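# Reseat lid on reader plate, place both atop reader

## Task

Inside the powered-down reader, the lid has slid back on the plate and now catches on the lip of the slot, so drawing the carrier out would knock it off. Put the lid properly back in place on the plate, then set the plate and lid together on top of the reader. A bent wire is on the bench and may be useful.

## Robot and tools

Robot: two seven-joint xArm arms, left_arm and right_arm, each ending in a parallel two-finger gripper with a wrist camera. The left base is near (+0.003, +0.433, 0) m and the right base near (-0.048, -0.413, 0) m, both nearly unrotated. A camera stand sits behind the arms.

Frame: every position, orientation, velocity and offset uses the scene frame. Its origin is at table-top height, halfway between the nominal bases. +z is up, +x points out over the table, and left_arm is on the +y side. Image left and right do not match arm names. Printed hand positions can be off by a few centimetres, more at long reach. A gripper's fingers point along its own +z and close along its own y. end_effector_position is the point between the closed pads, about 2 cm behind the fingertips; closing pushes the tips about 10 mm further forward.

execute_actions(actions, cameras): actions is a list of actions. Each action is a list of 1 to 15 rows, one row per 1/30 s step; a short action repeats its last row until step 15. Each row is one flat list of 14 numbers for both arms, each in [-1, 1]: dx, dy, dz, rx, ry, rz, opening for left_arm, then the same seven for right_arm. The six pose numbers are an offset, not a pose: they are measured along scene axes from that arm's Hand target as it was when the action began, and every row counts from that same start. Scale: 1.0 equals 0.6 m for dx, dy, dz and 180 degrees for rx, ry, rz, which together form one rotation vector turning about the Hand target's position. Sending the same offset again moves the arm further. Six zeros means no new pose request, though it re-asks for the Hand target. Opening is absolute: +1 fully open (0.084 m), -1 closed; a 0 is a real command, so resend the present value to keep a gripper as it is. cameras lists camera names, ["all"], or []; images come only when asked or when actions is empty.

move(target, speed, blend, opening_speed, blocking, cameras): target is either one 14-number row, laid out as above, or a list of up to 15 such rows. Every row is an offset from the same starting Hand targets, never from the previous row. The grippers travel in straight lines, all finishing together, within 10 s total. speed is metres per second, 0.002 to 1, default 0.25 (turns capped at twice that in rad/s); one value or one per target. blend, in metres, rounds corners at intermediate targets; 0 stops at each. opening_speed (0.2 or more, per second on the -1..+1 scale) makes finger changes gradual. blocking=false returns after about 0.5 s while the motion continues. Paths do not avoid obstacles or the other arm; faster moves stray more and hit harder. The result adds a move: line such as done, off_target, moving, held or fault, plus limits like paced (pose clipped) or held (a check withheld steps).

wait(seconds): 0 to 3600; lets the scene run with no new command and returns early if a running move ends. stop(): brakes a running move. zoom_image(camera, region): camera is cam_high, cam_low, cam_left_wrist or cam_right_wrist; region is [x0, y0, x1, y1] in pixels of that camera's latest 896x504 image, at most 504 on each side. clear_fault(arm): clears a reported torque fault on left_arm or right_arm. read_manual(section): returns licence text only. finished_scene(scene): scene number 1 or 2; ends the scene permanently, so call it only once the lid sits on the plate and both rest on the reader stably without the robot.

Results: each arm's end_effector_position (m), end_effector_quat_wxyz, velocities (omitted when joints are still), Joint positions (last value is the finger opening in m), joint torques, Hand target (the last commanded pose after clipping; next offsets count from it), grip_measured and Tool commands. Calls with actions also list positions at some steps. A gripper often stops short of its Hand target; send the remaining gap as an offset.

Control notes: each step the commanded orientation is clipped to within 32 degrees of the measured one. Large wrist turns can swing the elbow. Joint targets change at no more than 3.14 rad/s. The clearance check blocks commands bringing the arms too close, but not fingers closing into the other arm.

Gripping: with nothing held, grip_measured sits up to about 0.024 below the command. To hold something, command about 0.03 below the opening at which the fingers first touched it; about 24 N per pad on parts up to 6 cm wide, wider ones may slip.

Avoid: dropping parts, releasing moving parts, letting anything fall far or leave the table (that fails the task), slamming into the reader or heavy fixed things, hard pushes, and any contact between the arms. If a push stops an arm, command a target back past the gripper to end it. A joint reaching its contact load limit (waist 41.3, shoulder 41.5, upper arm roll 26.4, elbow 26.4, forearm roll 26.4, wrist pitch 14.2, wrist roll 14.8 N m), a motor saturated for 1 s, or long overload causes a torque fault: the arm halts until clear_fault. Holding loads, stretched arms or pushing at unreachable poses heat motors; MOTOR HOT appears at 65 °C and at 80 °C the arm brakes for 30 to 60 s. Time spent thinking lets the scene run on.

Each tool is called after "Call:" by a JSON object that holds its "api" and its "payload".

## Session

Call:
{"api": "execute_actions", "payload": {"actions": []}}

Scene clock: 0.00 s.
left_arm: end_effector_position=(+0.1741, -0.0145, +0.3459) grip_measured=+1.00 end_effector_quat_wxyz=(-0.106, +0.803, -0.346, +0.474) | right_arm: end_effector_position=(+0.5025, -0.2516, +0.0998) grip_measured=+1.00 end_effector_quat_wxyz=(-0.265, +0.846, +0.460, +0.052)
Joint positions: left_arm=[-1.06 -0.23 -0.494 0.948 1.003 1.144 -1.186 0.084] | right_arm=[0.043 0.571 0.04 1.475 0.581 1.105 -1.218 0.084]
Joint velocities: within noise
Joint torques (N m): no reading
Hand target: left_arm +0.1741, -0.0145, +0.3459; -0.106, +0.803, -0.346, +0.474 | right_arm +0.5025, -0.2516, +0.0998; -0.265, +0.846, +0.460, +0.052
Tool commands: left_gripper/opening=+1.0 right_gripper/opening=+1.0

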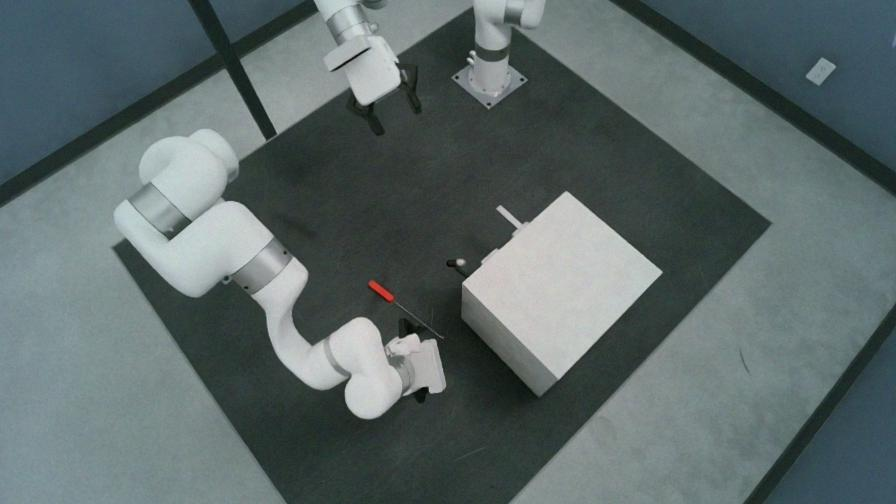

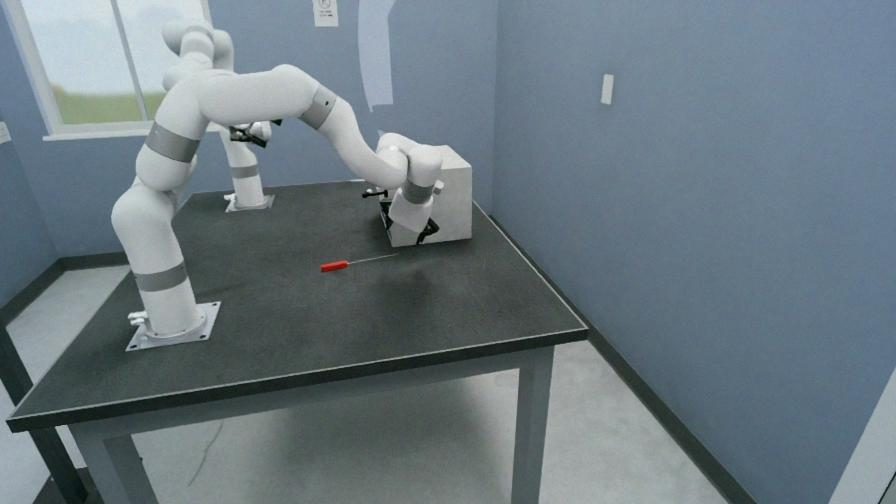

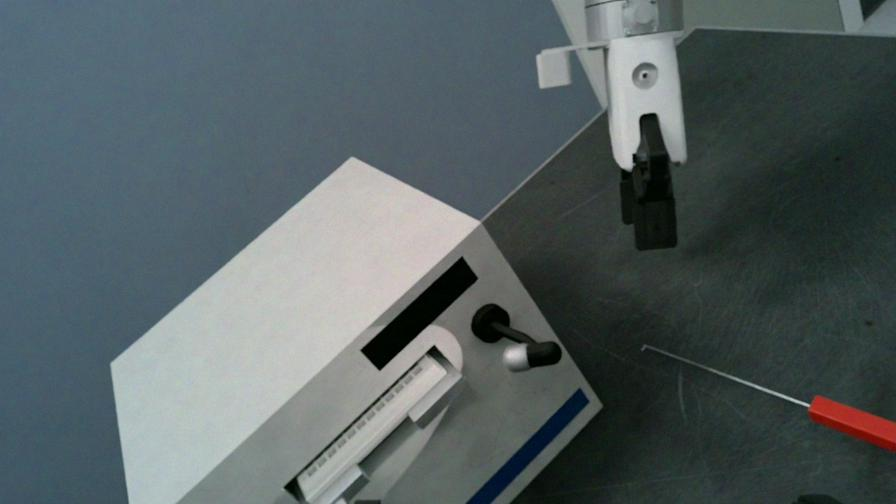

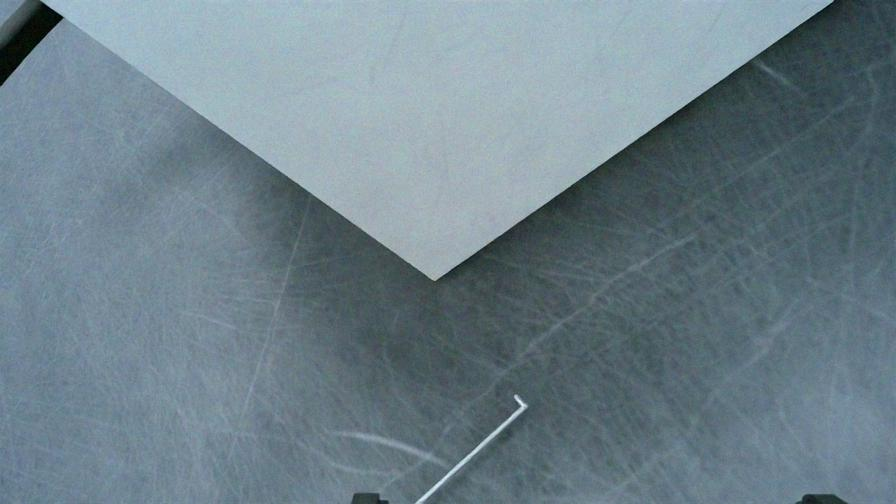

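Call:
{"api": "zoom_image", "payload": {"camera": "cam_right_wrist", "region": [400, 360, 580, 504]}}

Call:
{"api": "zoom_image", "payload": {"camera": "cam_left_wrist", "region": [260, 230, 620, 504]}}

Scaled by 2.800 from the camera's image (finer frame: 1280x720).

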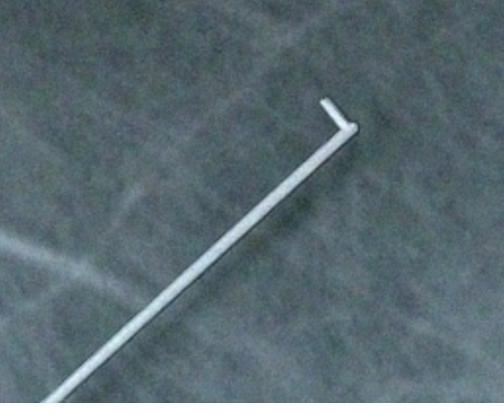

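Scaled by 1.400 from the camera's image (finer frame: 1280x720).

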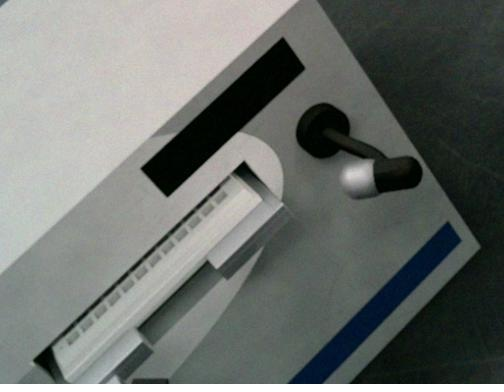

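Call:
{"api": "move", "payload": {"target": [[0.0432,0.4408,0.4235,-0.0892,0.3209,0.265,-0.35,-0.083,0,0.25,-0.178,0.0203,-0.2592,-0.2],[0.0432,0.4408,0.4235,-0.0892,0.3209,0.265,-0.35,-0.3787,0.0475,0.0337,-0.178,0.0203,-0.2592,-0.2]], "speed": [0.3,0.25], "blend": [0.04,0], "cameras": ["cam_right_wrist","cam_left_wrist"]}}

Scene clock: 380.60 s.
left_arm: end_effector_position=(+0.2000, +0.2500, +0.6000) grip_measured=-0.37 end_effector_quat_wxyz=(+0.000, +0.999, +0.050, +0.000) | right_arm: end_effector_position=(+0.2753, -0.2231, +0.1201) grip_measured=-0.22 end_effector_quat_wxyz=(+0.000, +0.997, +0.080, +0.000)
Joint positions: left_arm=[-0.862 -0.211 0.077 2.095 0.023 2.305 -0.874 0.028] | right_arm=[0.502 -0.158 0.01 0.608 0.004 0.766 0.369 0.035]
Joint torques (N m): left_arm=[4.26 -2.92 0.7 10.66 -1.73 -0.68 0.82] | right_arm=[1.3 -16.47 1.15 14.47 -0.5 -3.26 0.9]
Hand target: left_arm +0.2000, +0.2500, +0.6000; +0.000, +0.999, +0.050, +0.000 | right_arm +0.2753, -0.2231, +0.1200; +0.000, +0.997, +0.080, +0.000
Off the commanded pose: left_arm 0.000 m, 0 deg | right_arm 0.000 m, 0 deg.
MOTOR HOT: joint 4 (elbow) of the left arm reports 73 °C; the controller stops that arm at 80 °C. To cool a motor, set the load down, stop pushing, or move to a pose that needs little force. At that limit the left arm can sag while its brakes close.
move: done
Images, in order (width x height): cam_left_wrist 896x504, cam_right_wrist 896x504.

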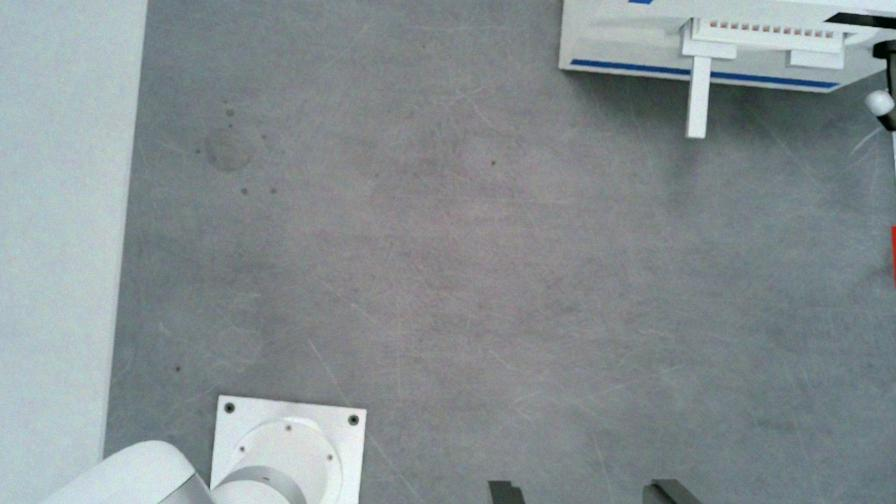

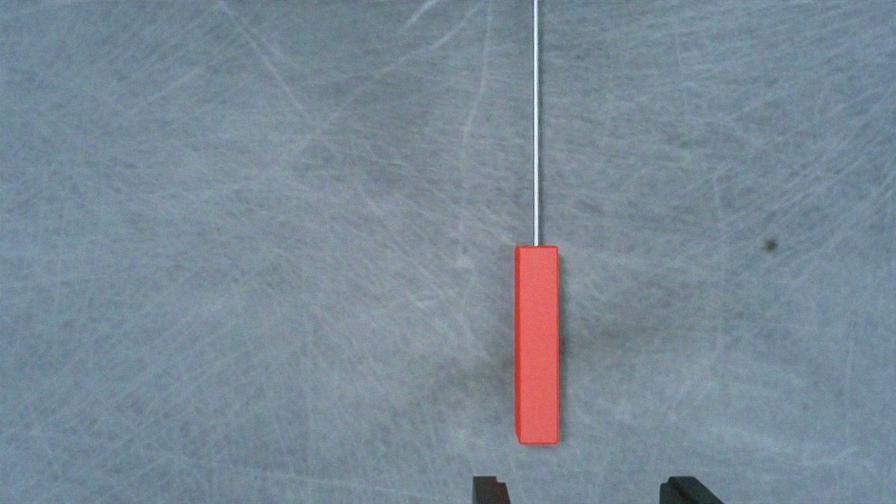

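Call:
{"api": "move", "payload": {"target": [[0,0,0,0,0,0,-0.35,0.014,-0.0027,-0.16,0,0,0,-0.2],[0,0,0,0,0,0,-0.35,0.014,-0.0027,-0.16,0,0,0,-0.8]], "speed": 0.12, "cameras": ["cam_right_wrist"]}}

Scene clock: 396.23 s.
left_arm: end_effector_position=(+0.2000, +0.2500, +0.6000) grip_measured=-0.37 end_effector_quat_wxyz=(+0.000, +0.999, +0.050, +0.000) | right_arm: end_effector_position=(+0.2837, -0.2247, +0.0241) grip_measured=-0.68 end_effector_quat_wxyz=(+0.000, +0.997, +0.080, +0.000)
Joint positions: left_arm=[-0.862 -0.211 0.077 2.095 0.023 2.305 -0.874 0.028] | right_arm=[0.495 0.123 0.003 0.568 0.001 0.445 0.356 0.014]
Joint torques (N m): left_arm=[3.99 -3.2 0.61 10.08 -1.26 -1.21 0.82] | right_arm=[-1.44 -13.22 0.13 13.2 1.3 -2.65 -0.39]
Hand target: left_arm +0.2000, +0.2500, +0.6000; +0.000, +0.999, +0.050, +0.000 | right_arm +0.2837, -0.2247, +0.0240; +0.000, +0.997, +0.080, +0.000
Off the commanded pose: left_arm 0.000 m, 0 deg | right_arm 0.000 m, 0 deg.
MOTOR HOT: still on. Joint 4 (elbow) of the left arm reports 68 °C.
move: done

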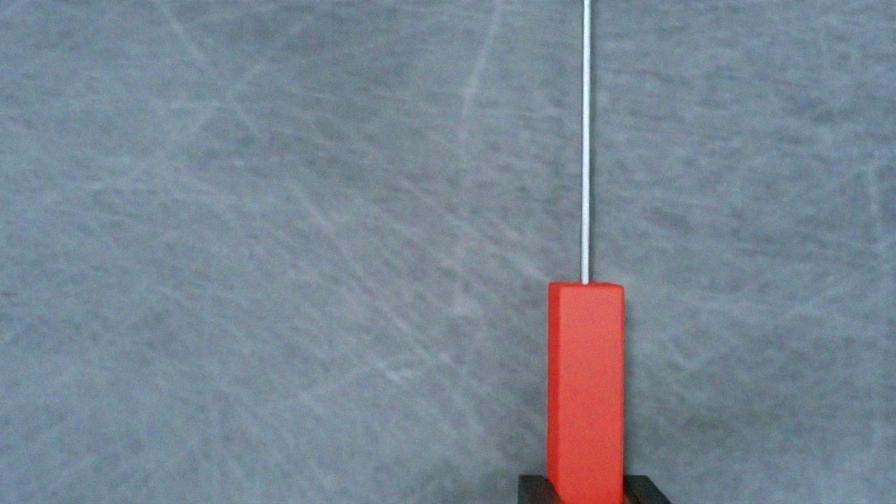

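Call:
{"api": "move", "payload": {"target": [[0,0,0,0,0,0,-0.35,0,0,0.3617,0,0,0,-0.8]], "speed": 0.15, "cameras": []}}

Call:
{"api": "move", "payload": {"target": [[0,0,0,0,0,0,-0.35,0,0,0,0,0,0,-0.675]], "opening_speed": 0.2, "cameras": ["cam_right_wrist"]}}

Scene clock: 414.40 s.
left_arm: end_effector_position=(+0.2000, +0.2500, +0.6000) grip_measured=-0.37 end_effector_quat_wxyz=(+0.000, +0.999, +0.050, +0.000) | right_arm: end_effector_position=(+0.2837, -0.2247, +0.2410) grip_measured=-0.68 end_effector_quat_wxyz=(+0.000, +0.997, +0.080, +0.000)
Joint positions: left_arm=[-0.862 -0.211 0.077 2.095 0.023 2.305 -0.874 0.028] | right_arm=[0.495 -0.308 0.003 0.841 0.002 1.149 0.356 0.014]
Joint torques (N m): left_arm=[3.77 -3.11 0.62 9.37 -0.94 -1.31 0.82] | right_arm=[-2.02 -15.27 -0.4 20.45 -1.1 -1.08 0.94]
Hand target: left_arm +0.2000, +0.2500, +0.6000; +0.000, +0.999, +0.050, +0.000 | right_arm +0.2837, -0.2247, +0.2411; +0.000, +0.997, +0.080, +0.000
Off the commanded pose: left_arm 0.000 m, 0 deg | right_arm 0.000 m, 0 deg.
MOTOR HOT: still on. Joint 4 (elbow) of the left arm reports 65 °C.
move: done

Scene clock: 415.23 s.
left_arm: end_effector_position=(+0.2000, +0.2500, +0.6000) grip_measured=-0.37 end_effector_quat_wxyz=(+0.000, +0.999, +0.050, +0.000) | right_arm: end_effector_position=(+0.2837, -0.2247, +0.2411) grip_measured=-0.68 end_effector_quat_wxyz=(+0.000, +0.997, +0.080, +0.000)
Joint positions: left_arm=[-0.862 -0.211 0.077 2.095 0.023 2.305 -0.874 0.028] | right_arm=[0.495 -0.308 0.003 0.841 0.002 1.149 0.356 0.014]
Joint torques (N m): left_arm=[3.75 -3.2 0.52 8.99 -0.95 -1.17 0.92] | right_arm=[-1.56 -15.25 0.31 20.52 -1.22 -1.21 0.95]
Hand target: left_arm +0.2000, +0.2500, +0.6000; +0.000, +0.999, +0.050, +0.000 | right_arm +0.2837, -0.2247, +0.2411; +0.000, +0.997, +0.080, +0.000
Off the commanded pose: left_arm 0.000 m, 0 deg | right_arm 0.000 m, 0 deg.
MOTOR HOT: still on. Joint 4 (elbow) of the left arm reports 65 °C.
move: done

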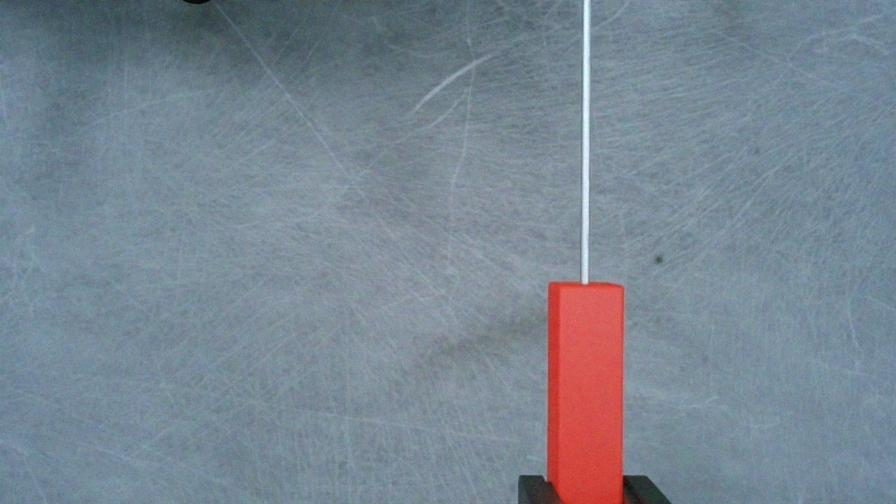

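Call:
{"api": "move", "payload": {"target": [[0,0,0,0,0,0,-0.35,0,0,0,0,0,0,-0.664]], "opening_speed": 0.2, "cameras": ["cam_right_wrist"]}}

Scene clock: 421.77 s.
left_arm: end_effector_position=(+0.2000, +0.2500, +0.6000) grip_measured=-0.37 end_effector_quat_wxyz=(+0.000, +0.999, +0.050, +0.000) | right_arm: end_effector_position=(+0.2837, -0.2247, +0.2411) grip_measured=-0.68 end_effector_quat_wxyz=(+0.000, +0.997, +0.080, +0.000)
Joint positions: left_arm=[-0.862 -0.211 0.077 2.095 0.023 2.305 -0.874 0.028] | right_arm=[0.495 -0.308 0.003 0.841 0.002 1.149 0.356 0.014]
Joint torques (N m): left_arm=[3.8 -3.3 0.45 9.2 -0.7 -1.21 0.94] | right_arm=[0.11 -15.39 0.39 20.47 -1.14 -1.89 0.89]
Hand target: left_arm +0.2000, +0.2500, +0.6000; +0.000, +0.999, +0.050, +0.000 | right_arm +0.2837, -0.2247, +0.2411; +0.000, +0.997, +0.080, +0.000
Off the commanded pose: left_arm 0.000 m, 0 deg | right_arm 0.000 m, 0 deg.
MOTOR HOT: still on. Joint 4 (elbow) of the left arm reports 64 °C.
move: done

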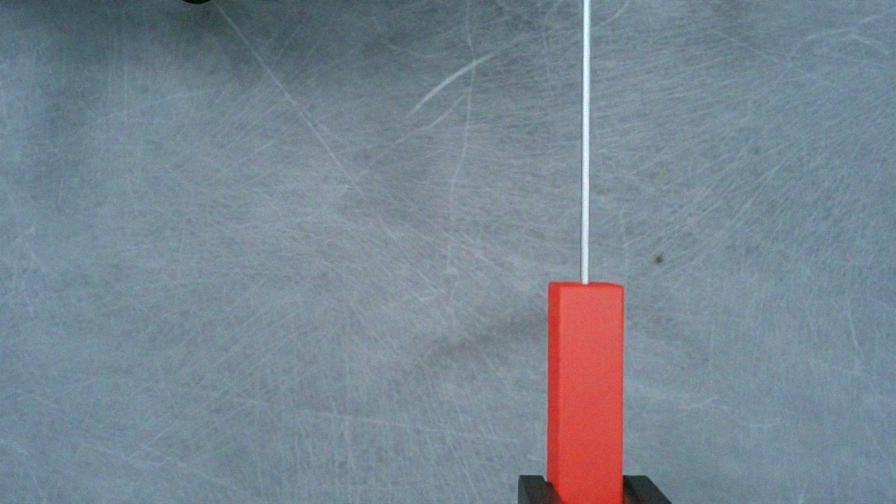

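Call:
{"api": "move", "payload": {"target": [[0,0,0,0,0,0,-0.35,0,0,0,0,0,0,-0.659]], "opening_speed": 0.2, "cameras": ["cam_right_wrist"]}}

Scene clock: 430.27 s.
left_arm: end_effector_position=(+0.2000, +0.2500, +0.6000) grip_measured=-0.37 end_effector_quat_wxyz=(+0.000, +0.999, +0.050, +0.000) | right_arm: end_effector_position=(+0.2837, -0.2247, +0.2411) grip_measured=-0.68 end_effector_quat_wxyz=(+0.000, +0.997, +0.080, +0.000)
Joint positions: left_arm=[-0.862 -0.211 0.077 2.095 0.023 2.305 -0.874 0.028] | right_arm=[0.495 -0.308 0.003 0.841 0.002 1.149 0.356 0.014]
Joint torques (N m): left_arm=[4.06 -2.97 0.43 9.16 -0.43 -1.15 0.85] | right_arm=[0.29 -15.25 0.34 20.39 -0.72 -2.4 0.27]
Hand target: left_arm +0.2000, +0.2500, +0.6000; +0.000, +0.999, +0.050, +0.000 | right_arm +0.2837, -0.2247, +0.2411; +0.000, +0.997, +0.080, +0.000
Off the commanded pose: left_arm 0.000 m, 0 deg | right_arm 0.000 m, 0 deg.
MOTOR HOT: still on. Joint 4 (elbow) of the left arm reports 63 °C.
move: done

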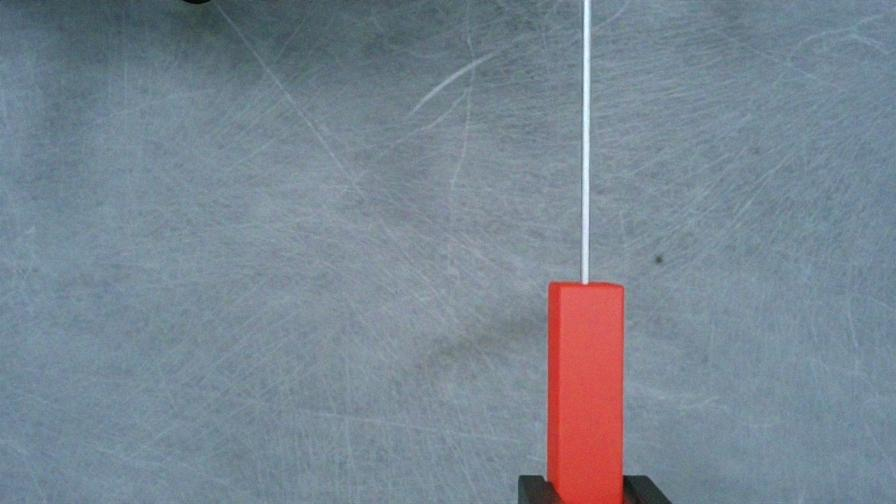

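Call:
{"api": "move", "payload": {"target": [[0,0,0,0,0,0,-0.35,0,0,-0.32,0,0,0,-0.7]], "speed": 0.2, "cameras": []}}

Call:
{"api": "move", "payload": {"target": [[0,0,0,0,0,0,-0.35,0,0,0,0,0,0,-0.652]], "opening_speed": 0.2, "cameras": ["cam_right_wrist"]}}

Scene clock: 462.50 s.
left_arm: end_effector_position=(+0.2000, +0.2500, +0.6000) grip_measured=-0.37 end_effector_quat_wxyz=(+0.000, +0.999, +0.050, +0.000) | right_arm: end_effector_position=(+0.2837, -0.2247, +0.0491) grip_measured=-0.68 end_effector_quat_wxyz=(+0.000, +0.997, +0.080, +0.000)
Joint positions: left_arm=[-0.862 -0.211 0.077 2.095 0.023 2.305 -0.874 0.028] | right_arm=[0.495 0.046 0.003 0.574 0.002 0.528 0.356 0.014]
Joint torques (N m): left_arm=[4.16 -3.36 0.27 8.97 -0.22 -1.23 0.76] | right_arm=[0.98 -12.73 0.62 15.96 -1.15 -3.28 0.99]
Hand target: left_arm +0.2000, +0.2500, +0.6000; +0.000, +0.999, +0.050, +0.000 | right_arm +0.2837, -0.2247, +0.0491; +0.000, +0.997, +0.080, +0.000
Off the commanded pose: left_arm 0.000 m, 0 deg | right_arm 0.000 m, 0 deg.
MOTOR HOT: cleared for the motors of the left arm.
move: done

Scene clock: 463.00 s.
left_arm: end_effector_position=(+0.2000, +0.2500, +0.6000) grip_measured=-0.37 end_effector_quat_wxyz=(+0.000, +0.999, +0.050, +0.000) | right_arm: end_effector_position=(+0.2837, -0.2247, +0.0491) grip_measured=-0.67 end_effector_quat_wxyz=(+0.000, +0.997, +0.080, +0.000)
Joint positions: left_arm=[-0.862 -0.211 0.077 2.095 0.023 2.305 -0.874 0.028] | right_arm=[0.495 0.046 0.003 0.574 0.002 0.528 0.356 0.014]
Joint torques (N m): left_arm=[4.29 -3.06 0.38 9.26 -0.02 -1.17 0.82] | right_arm=[0.7 -12.5 0.38 15.76 -1.17 -3.21 0.96]
Hand target: left_arm +0.2000, +0.2500, +0.6000; +0.000, +0.999, +0.050, +0.000 | right_arm +0.2837, -0.2247, +0.0491; +0.000, +0.997, +0.080, +0.000
Off the commanded pose: left_arm 0.000 m, 0 deg | right_arm 0.000 m, 0 deg.
move: done

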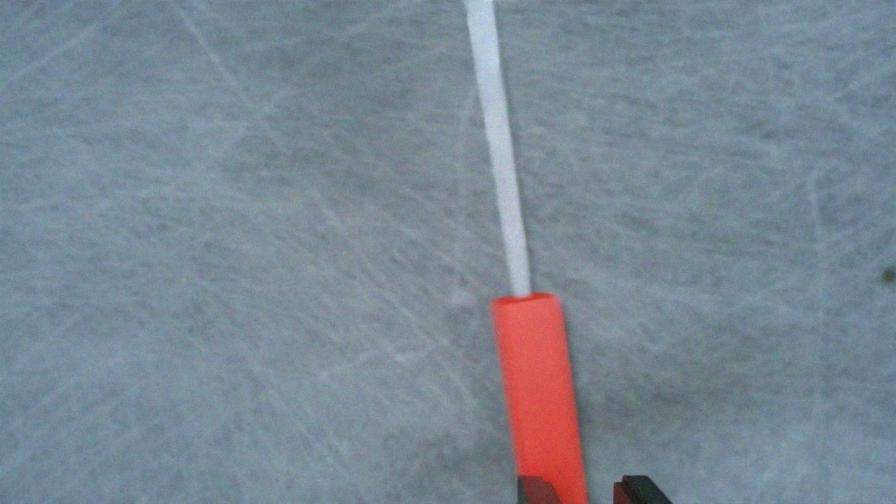

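Call:
{"api": "move", "payload": {"target": [[0,0,0,0,0,0,-0.35,0,0,0,0,0,0,-0.662]], "opening_speed": 0.4, "cameras": ["cam_right_wrist"]}}

Scene clock: 470.20 s.
left_arm: end_effector_position=(+0.2000, +0.2500, +0.6000) grip_measured=-0.37 end_effector_quat_wxyz=(+0.000, +0.999, +0.050, +0.000) | right_arm: end_effector_position=(+0.2837, -0.2247, +0.0491) grip_measured=-0.68 end_effector_quat_wxyz=(+0.000, +0.997, +0.080, +0.000)
Joint positions: left_arm=[-0.862 -0.211 0.077 2.095 0.023 2.305 -0.874 0.028] | right_arm=[0.495 0.046 0.003 0.574 0.002 0.528 0.356 0.014]
Joint torques (N m): left_arm=[3.83 -3.22 0.52 9.19 -0.04 -1.26 0.71] | right_arm=[-1.14 -12.44 -0.28 13.69 -1.15 -2.23 0.94]
Hand target: left_arm +0.2000, +0.2500, +0.6000; +0.000, +0.999, +0.050, +0.000 | right_arm +0.2837, -0.2247, +0.0491; +0.000, +0.997, +0.080, +0.000
Off the commanded pose: left_arm 0.000 m, 0 deg | right_arm 0.000 m, 0 deg.
move: done

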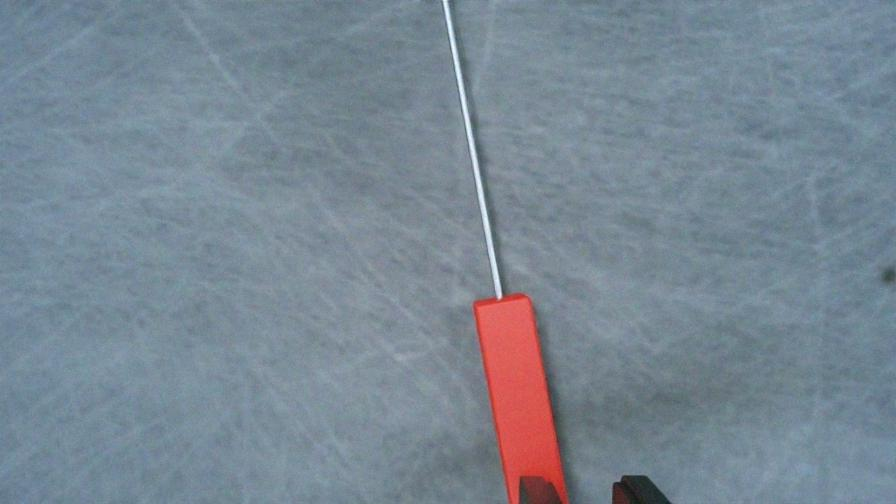

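Call:
{"api": "move", "payload": {"target": [[0,0,0,0,0,0,-0.35,0.02,0.02,0.2,0,0,0,-0.2]], "speed": 0.2, "cameras": ["cam_right_wrist"]}}

Call:
{"api": "zoom_image", "payload": {"camera": "cam_right_wrist", "region": [420, 0, 620, 260]}}

Scene clock: 522.70 s.
left_arm: end_effector_position=(+0.2000, +0.2500, +0.6000) grip_measured=-0.37 end_effector_quat_wxyz=(+0.000, +0.999, +0.050, +0.000) | right_arm: end_effector_position=(+0.2957, -0.2127, +0.1690) grip_measured=-0.21 end_effector_quat_wxyz=(+0.000, +0.997, +0.080, +0.000)
Joint positions: left_arm=[-0.862 -0.211 0.077 2.095 0.023 2.305 -0.874 0.028] | right_arm=[0.5 -0.172 0.009 0.753 0.003 0.925 0.366 0.035]
Joint torques (N m): left_arm=[4.02 -3.38 0.11 9.14 -0.11 -1.04 0.72] | right_arm=[1.23 -17.49 1.1 19.46 1.25 -1.06 0.94]
Hand target: left_arm +0.2000, +0.2500, +0.6000; +0.000, +0.999, +0.050, +0.000 | right_arm +0.2957, -0.2127, +0.1691; +0.000, +0.997, +0.080, +0.000
Off the commanded pose: left_arm 0.000 m, 0 deg | right_arm 0.000 m, 0 deg.
move: done

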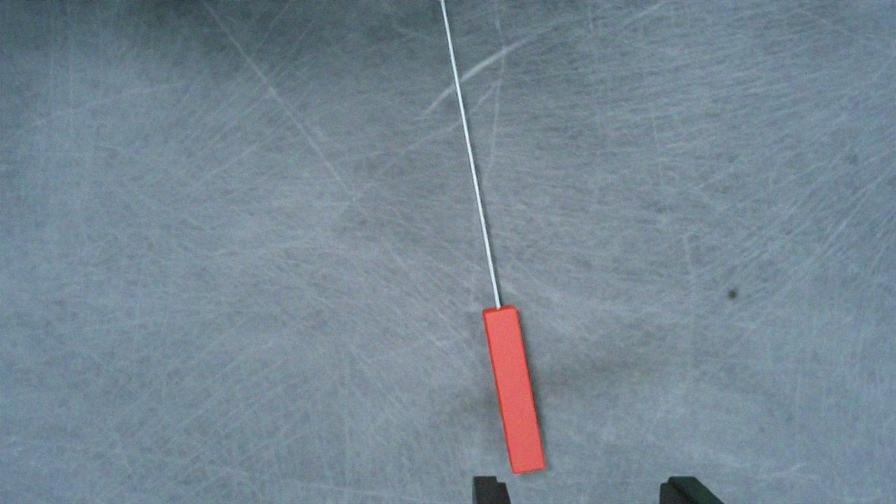

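Scaled by 1.938 from the camera's image (finer frame: 1280x720).

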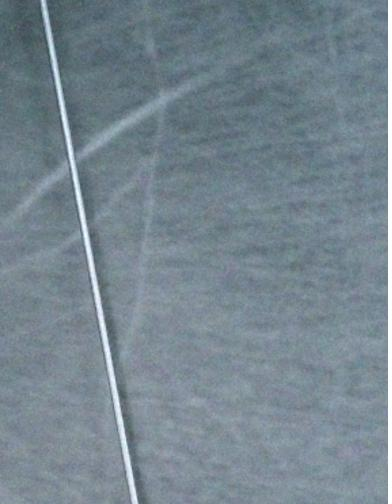

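Call:
{"api": "move", "payload": {"target": [[0,0,0,0,0,0,-0.35,0.0085,-0.0005,-0.16,0,0,0.0594,-0.2],[0,0,0,0,0,0,-0.35,0.0085,-0.0005,-0.2417,0,0,0.0594,-0.2],[0,0,0,0,0,0,-0.35,0.0085,-0.0005,-0.2417,0,0,0.0594,-0.8],[0,0,0,0,0,0,-0.35,0.0085,-0.0005,-0.15,0,0,0.0594,-0.8],[0,0,0,0,0,0,-0.35,0.0572,0.4045,-0.15,0,0,-0.04,-0.8],[0,0,0,0,0,0,-0.35,0.0572,0.4045,-0.24,0,0,-0.04,-0.8]], "speed": [0.2,0.12,0.1,0.15,0.25,0.08], "blend": [0.01,0,0,0.02,0.02,0], "cameras": ["cam_right_wrist"]}}

Scene clock: 545.47 s.
left_arm: end_effector_position=(+0.2000, +0.2500, +0.6000) grip_measured=-0.37 end_effector_quat_wxyz=(+0.000, +0.999, +0.050, +0.000) | right_arm: end_effector_position=(+0.3383, +0.0394, +0.0597) grip_measured=-0.69 end_effector_quat_wxyz=(-0.020, +0.999, +0.017, +0.020)
Joint positions: left_arm=[-0.862 -0.211 0.077 2.095 0.023 2.305 -0.874 0.028] | right_arm=[0.767 0.574 0.091 1.387 -0.076 0.761 0.88 0.014]
Joint torques (N m): left_arm=[3.57 -3.12 -0.02 9.03 -0.17 -1.15 0.77] | right_arm=[-2.91 -32.43 -3.61 18.23 0.02 -3.28 -0.42]
Hand target: left_arm +0.2000, +0.2500, +0.6000; +0.000, +0.999, +0.050, +0.000 | right_arm +0.3383, +0.0394, +0.0597; -0.020, +0.999, +0.017, +0.020 (not the last commanded pose)
Tool commands: left_gripper/opening=-0.35 right_gripper/opening=-0.8
Off the commanded pose: left_arm 0.000 m, 0 deg | right_arm 0.037 m, 3 deg.
TORQUE FAULT: the external load on joint 2 (shoulder) of the right arm reached its load limit, and that arm stopped. The contact can be on any part of that arm beyond that joint, not only on its tool. A torque fault puts only its own arm into a fault stop. That arm's remaining commands of this call were not run. The hold on joint 2 (shoulder) of that arm was moved back by the arm itself, up to 3 degrees, as the stop began. That arm is still stopped at the end of this call. While its stop runs, that arm, its gripper or tool too, takes no new command.
CLEAR FAULT: the right arm stays stopped (state 4) until you call clear_fault(arm="right_arm").
End effector pose when the fault began: right_arm: position (+0.3310, +0.0308, +0.0296), quat_wxyz (-0.002, +1.000, +0.017, +0.001)
Joint positions when the fault began: right_arm=[0.766 0.625 0.09 1.387 -0.076 0.761 0.88 0.014]
move: fault (right_arm)

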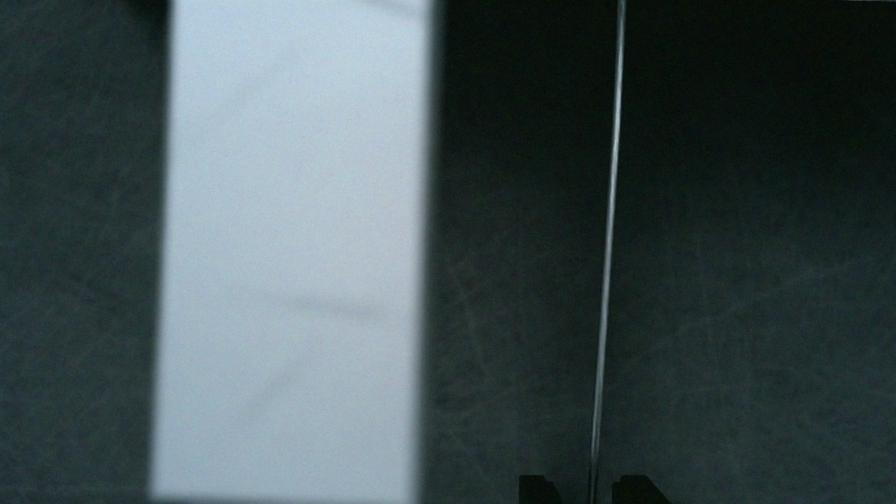

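Call:
{"api": "clear_fault", "payload": {"arm": "right_arm"}}

Call:
{"api": "move", "payload": {"target": [[0,0,0,0,0,0,-0.35,0,0,0.06,0,0,0,-0.8],[0,0,0,0,0,0,-0.35,-0.1472,-0.0323,0.06,0.0022,0.0127,0.0004,-0.8]], "speed": [0.1,0.2], "blend": [0.01,0], "cameras": ["cam_right_wrist","cam_high"]}}

Scene clock: 561.93 s.
left_arm: end_effector_position=(+0.2000, +0.2500, +0.6000) grip_measured=-0.37 end_effector_quat_wxyz=(+0.000, +0.999, +0.050, +0.000) | right_arm: end_effector_position=(+0.3384, +0.0393, +0.0597) grip_measured=-0.69 end_effector_quat_wxyz=(-0.020, +0.999, +0.017, +0.020)
Joint positions: left_arm=[-0.862 -0.211 0.077 2.095 0.023 2.305 -0.874 0.028] | right_arm=[0.767 0.574 0.091 1.387 -0.076 0.761 0.88 0.014]
Joint torques (N m): left_arm=[3.39 -3.58 0.08 9.01 -0.04 -1.19 0.79] | right_arm=[-3.11 -32.47 -2.69 18.09 -0.02 -3.35 -0.36]
Hand target: left_arm +0.2000, +0.2500, +0.6000; +0.000, +0.999, +0.050, +0.000 | right_arm +0.3384, +0.0393, +0.0597; -0.020, +0.999, +0.017, +0.020 (not the last commanded pose)
Tool commands: left_gripper/opening=-0.35 right_gripper/opening=-0.8
Off the commanded pose: left_arm 0.000 m, 0 deg | right_arm 0.037 m, 3 deg.
TORQUE FAULT, CONTINUED: the right arm's stop, for the torque fault of joint 2 (shoulder) that an earlier result reported, is over. The call counts as one of the actions that you can send in this scene. The hold on joint 2 (shoulder) of that arm was moved back by the arm itself, up to 3 degrees, as the stop began. That arm's target is now where it stood when the stop ended, not its last command. That arm's gripper keeps its grip as last carried out, and that arm accepts commands again: back off and push less far.
CLEAR FAULT: your call cleared the right arm's torque fault. If a joint's load stays at its limit, that arm stops again at once.

Scene clock: 563.17 s.
left_arm: end_effector_position=(+0.2000, +0.2500, +0.6000) grip_measured=-0.37 end_effector_quat_wxyz=(+0.000, +0.999, +0.050, +0.000) | right_arm: end_effector_position=(+0.2501, +0.0199, +0.0957) grip_measured=-0.69 end_effector_quat_wxyz=(-0.024, +1.000, +0.017, +0.000)
Joint positions: left_arm=[-0.862 -0.211 0.077 2.095 0.023 2.305 -0.874 0.028] | right_arm=[0.803 0.322 0.144 1.113 -0.025 0.756 0.941 0.014]
Joint torques (N m): left_arm=[3.83 -3.52 -0.03 9.23 -0.01 -0.96 0.72] | right_arm=[1.09 -26.85 1.99 14.83 1.27 -3.39 0.91]
Hand target: left_arm +0.2000, +0.2500, +0.6000; +0.000, +0.999, +0.050, +0.000 | right_arm +0.2501, +0.0199, +0.0957; -0.024, +1.000, +0.017, +0.000
Off the commanded pose: left_arm 0.000 m, 0 deg | right_arm 0.000 m, 0 deg.
move: done
Images, in order (width x height): cam_high 896x504, cam_right_wrist 896x504.

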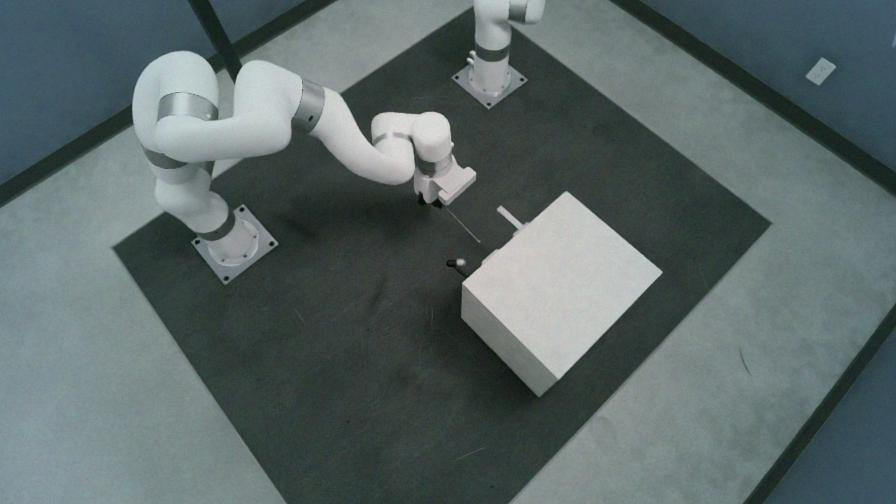

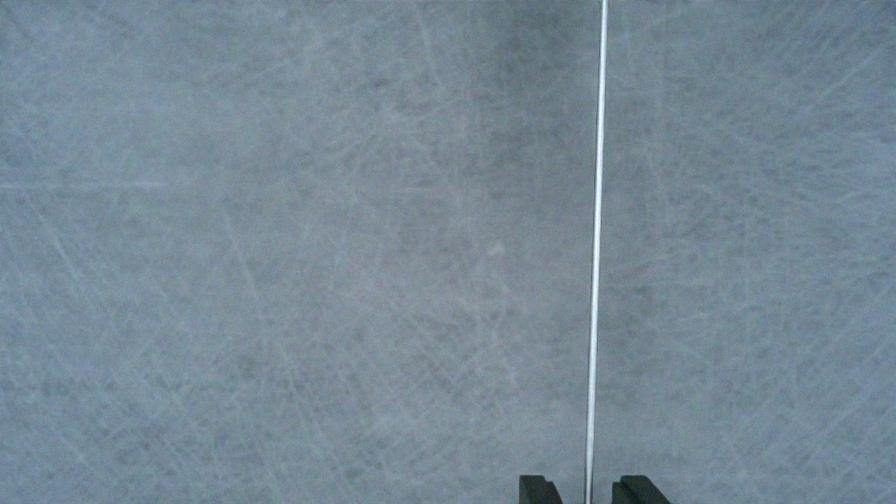

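Call:
{"api": "move", "payload": {"target": [[0,0,0,0,0,0,-0.35,0,0,-0.1187,-0.0153,0,0,-0.8],[0,0,0,0,0,0,-0.35,0,0,-0.1187,-0.0153,0,0,-0.3],[0,0,0,0,0,0,-0.35,0,0,0.22,-0.0153,0,0,-0.3]], "speed": [0.1,0.1,0.2], "cameras": ["cam_right_wrist"]}}

Call:
{"api": "zoom_image", "payload": {"camera": "cam_right_wrist", "region": [460, 0, 660, 200]}}

Scene clock: 579.80 s.
left_arm: end_effector_position=(+0.2000, +0.2500, +0.6000) grip_measured=-0.37 end_effector_quat_wxyz=(+0.000, +0.999, +0.050, +0.000) | right_arm: end_effector_position=(+0.2500, +0.0199, +0.2277) grip_measured=-0.32 end_effector_quat_wxyz=(+0.000, +1.000, +0.017, -0.001)
Joint positions: left_arm=[-0.862 -0.211 0.077 2.095 0.023 2.305 -0.874 0.028] | right_arm=[0.819 0.186 0.141 1.343 -0.027 1.16 0.953 0.03]
Joint torques (N m): left_arm=[3.84 -3.64 0.07 9.17 -0.19 -1.24 0.71] | right_arm=[-1.64 -21.74 1.56 20.35 1.21 -1.06 -0.82]
Hand target: left_arm +0.2000, +0.2500, +0.6000; +0.000, +0.999, +0.050, +0.000 | right_arm +0.2501, +0.0199, +0.2277; +0.000, +1.000, +0.017, -0.001
Off the commanded pose: left_arm 0.000 m, 0 deg | right_arm 0.000 m, 0 deg.
move: done

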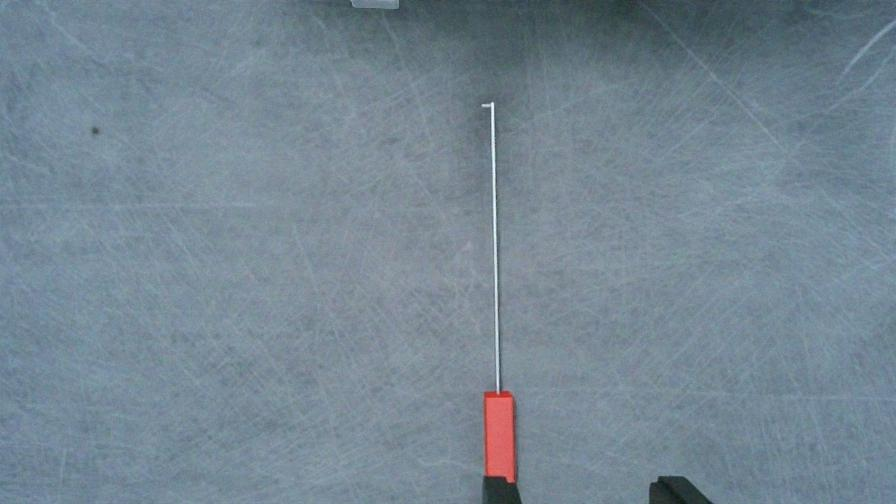

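Scaled by 2.520 from the camera's image (finer frame: 1280x720).

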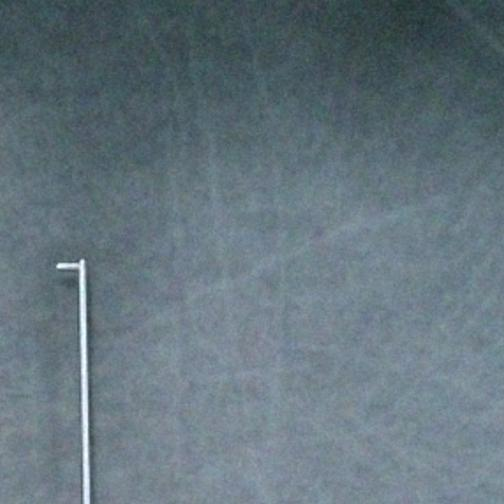

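Call:
{"api": "move", "payload": {"target": [[0,0,0,0,0,0,-0.35,-0.02,-0.1333,0.15,0.0087,-0.25,0,0.2]], "speed": 0.3, "cameras": []}}

Scene clock: 608.20 s.
left_arm: end_effector_position=(+0.2000, +0.2500, +0.6000) grip_measured=-0.37 end_effector_quat_wxyz=(+0.000, +0.999, +0.050, +0.000) | right_arm: end_effector_position=(+0.2381, -0.0601, +0.3177) grip_measured=+0.19 end_effector_quat_wxyz=(-0.006, +0.924, +0.016, +0.382)
Joint positions: left_arm=[-0.862 -0.211 0.077 2.095 0.023 2.305 -0.874 0.028] | right_arm=[0.846 -0.371 0.27 0.8 -0.772 0.916 1.512 0.052]
Joint torques (N m): left_arm=[4 -3.51 0 9.14 -0.18 -1.23 0.68] | right_arm=[-2.05 -13.84 -0.47 17.07 -1.41 -2.66 0.98]
Hand target: left_arm +0.2000, +0.2500, +0.6000; +0.000, +0.999, +0.050, +0.000 | right_arm +0.2381, -0.0601, +0.3177; -0.006, +0.924, +0.016, +0.382
Off the commanded pose: left_arm 0.000 m, 0 deg | right_arm 0.000 m, 0 deg.
move: done

Call:
{"api": "move", "payload": {"target": [[0,0,0,0,0,0,-0.35,0.05,0,0,0.0087,-0.25,0,0.2]], "speed": 0.3, "cameras": ["cam_right_wrist"]}}

Scene clock: 615.60 s.
left_arm: end_effector_position=(+0.2000, +0.2500, +0.6000) grip_measured=-0.37 end_effector_quat_wxyz=(+0.000, +0.999, +0.050, +0.000) | right_arm: end_effector_position=(+0.2680, -0.0601, +0.3177) grip_measured=+0.19 end_effector_quat_wxyz=(-0.012, +0.707, +0.012, +0.707)
Joint positions: left_arm=[-0.862 -0.211 0.077 2.095 0.023 2.305 -0.874 0.028] | right_arm=[0.67 -0.196 0.628 0.617 -1.709 1.283 2.402 0.052]
Joint torques (N m): left_arm=[3.55 -3.47 -0.07 9.17 -0.12 -1.14 0.59] | right_arm=[-1.93 -7.66 -0.59 18.19 -1.87 3.08 0.97]
Hand target: left_arm +0.2000, +0.2500, +0.6000; +0.000, +0.999, +0.050, +0.000 | right_arm +0.2681, -0.0601, +0.3177; -0.012, +0.707, +0.012, +0.707
Off the commanded pose: left_arm 0.000 m, 0 deg | right_arm 0.000 m, 0 deg.
move: done

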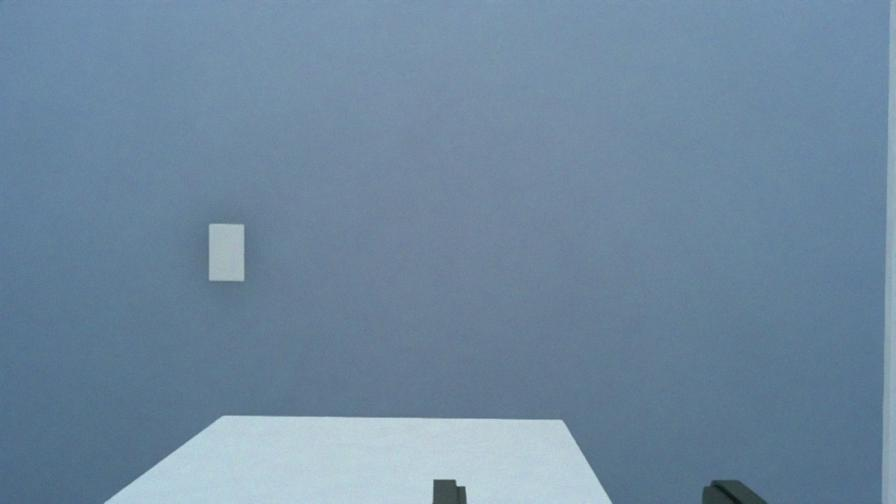

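Call:
{"api": "move", "payload": {"target": [[0.0167,-0.1667,-0.25,0,0,-0.015,-0.2,-0.03,-0.1833,0.07,0,0,0,0.2],[0.0367,-0.3842,-0.75,0,0,-0.015,-0.2,-0.03,-0.1833,0.07,0,0,0,0.2]], "speed": [0.2,0.25], "blend": [0.03,0], "cameras": ["cam_left_wrist"]}}

Scene clock: 628.23 s.
left_arm: end_effector_position=(+0.2220, +0.0195, +0.1500) grip_measured=-0.21 end_effector_quat_wxyz=(+0.000, +1.000, +0.027, +0.000) | right_arm: end_effector_position=(+0.2501, -0.1701, +0.3597) grip_measured=+0.19 end_effector_quat_wxyz=(-0.012, +0.707, +0.012, +0.707)
Joint positions: left_arm=[-0.965 0.081 -0.119 0.977 0.013 0.897 -1.147 0.035] | right_arm=[0.754 -0.781 0.409 0.296 -1.634 0.976 2.205 0.052]
Joint torques (N m): left_arm=[-3.79 -11.11 -0.69 16.55 1.48 -1.55 -1.09] | right_arm=[1.11 -5.63 -3.86 15.94 0.88 0.45 -0.77]
Hand target: left_arm +0.2220, +0.0195, +0.1500; +0.000, +1.000, +0.027, +0.000 | right_arm +0.2501, -0.1701, +0.3597; -0.012, +0.707, +0.012, +0.707
Off the commanded pose: left_arm 0.000 m, 0 deg | right_arm 0.000 m, 0 deg.
move: done

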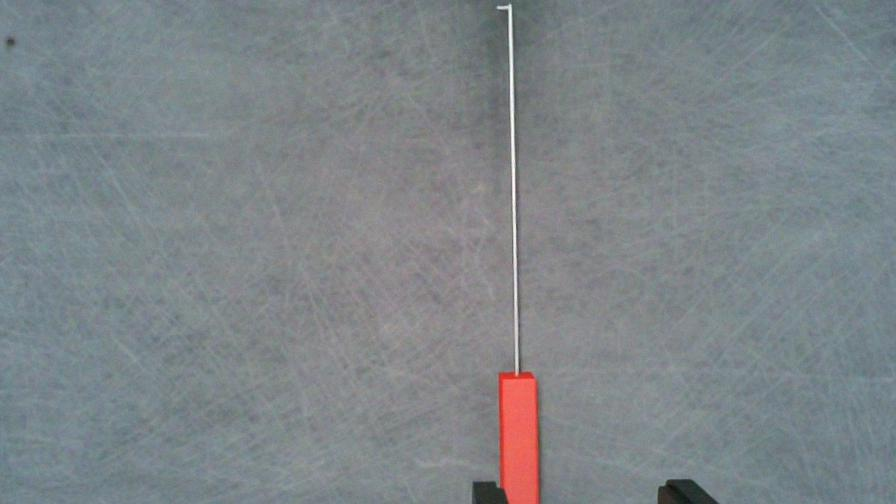

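Call:
{"api": "move", "payload": {"target": [[0,0,-0.21,0,0,0,-0.2,0,0,0,0,0,0,0.2],[0,0,-0.21,0,0,0,-0.8,0,0,0,0,0,0,0.2],[0,0,0.2,0,0,-0.006,-0.8,0,0,0,0,0,0,0.2],[0.1833,-0.0658,0.2783,0,0,-0.006,-0.8,0,0,0,0,0,0,0.2]], "speed": [0.15,0.1,0.2,0.2], "blend": [0,0,0.03,0], "cameras": ["cam_right_wrist","cam_left_wrist"]}}

Scene clock: 647.07 s.
left_arm: end_effector_position=(+0.3320, -0.0200, +0.3170) grip_measured=-0.69 end_effector_quat_wxyz=(+0.000, +1.000, +0.017, +0.000) | right_arm: end_effector_position=(+0.2501, -0.1701, +0.3597) grip_measured=+0.19 end_effector_quat_wxyz=(-0.012, +0.707, +0.012, +0.707)
Joint positions: left_arm=[-0.894 0.291 -0.059 1.741 0.018 1.451 -0.989 0.014] | right_arm=[0.754 -0.781 0.409 0.296 -1.634 0.976 2.205 0.052]
Joint torques (N m): left_arm=[4.12 -14.72 0.37 17.82 1.34 -0.7 0.88] | right_arm=[0.98 -5.76 -3.76 16.04 0.79 0.95 -0.72]
Hand target: left_arm +0.3320, -0.0200, +0.3170; +0.000, +1.000, +0.017, +0.000 | right_arm +0.2501, -0.1701, +0.3597; -0.012, +0.707, +0.012, +0.707
Off the commanded pose: left_arm 0.000 m, 0 deg | right_arm 0.000 m, 0 deg.
MOTOR HOT: joint 4 (elbow) of the left arm reports 66 °C; the controller stops that arm at 80 °C. To cool a motor, set the load down, stop pushing, or move to a pose that needs little force. At that limit the left arm can sag while its brakes close.
move: done
Images, in order (width x height): cam_left_wrist 896x504, cam_right_wrist 896x504.

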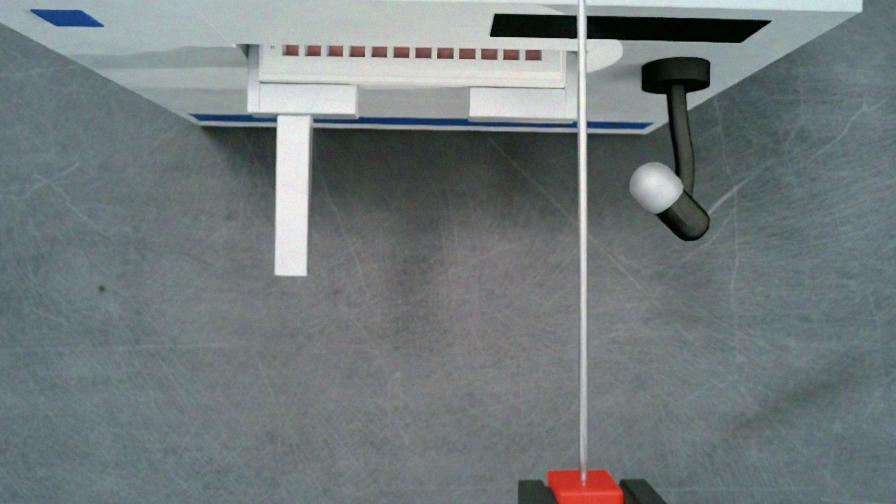

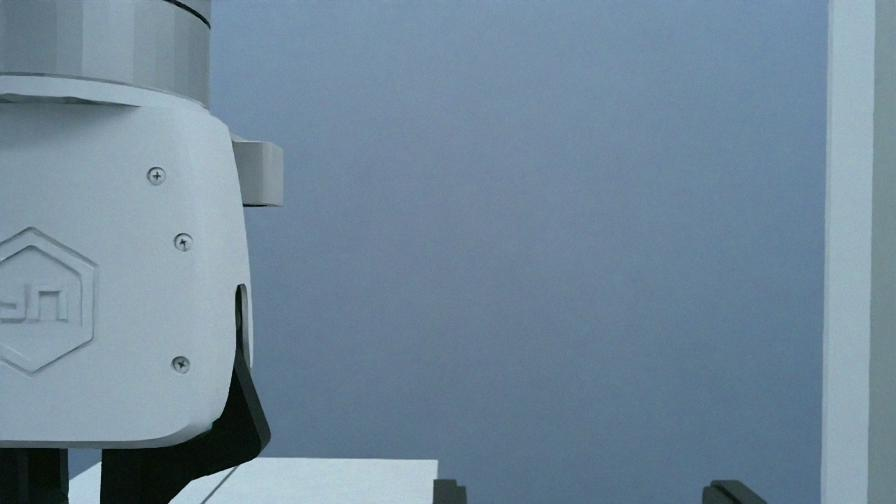

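Call:
{"api": "move", "payload": {"target": [[0,0,0,0,0,0,-0.8,-0.0667,0.2443,-0.0995,0,0,0,-0.3]], "speed": 0.2, "cameras": ["cam_right_wrist"]}}

Scene clock: 689.73 s.
left_arm: end_effector_position=(+0.3320, -0.0200, +0.3170) grip_measured=-0.69 end_effector_quat_wxyz=(+0.000, +1.000, +0.017, +0.000) | right_arm: end_effector_position=(+0.2100, -0.0235, +0.3000) grip_measured=-0.32 end_effector_quat_wxyz=(-0.012, +0.707, +0.012, +0.707)
Joint positions: left_arm=[-0.894 0.291 -0.059 1.741 0.018 1.451 -0.989 0.014] | right_arm=[0.694 -0.036 0.825 0.703 -1.603 1.506 2.416 0.03]
Joint torques (N m): left_arm=[4.16 -15.15 0.45 17.89 1.47 -0.8 0.7] | right_arm=[1.22 -8.66 0.63 17.31 -2.06 3 0.98]
Hand target: left_arm +0.3320, -0.0200, +0.3170; +0.000, +1.000, +0.017, +0.000 | right_arm +0.2100, -0.0235, +0.3000; -0.012, +0.707, +0.012, +0.707
Off the commanded pose: left_arm 0.000 m, 0 deg | right_arm 0.000 m, 0 deg.
MOTOR HOT: still on. Joint 4 (elbow) of the left arm reports 73 °C.
move: done

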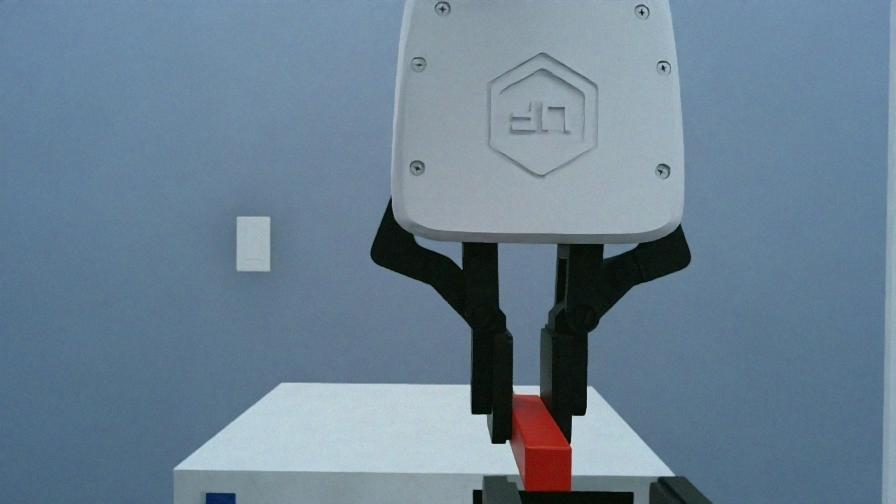

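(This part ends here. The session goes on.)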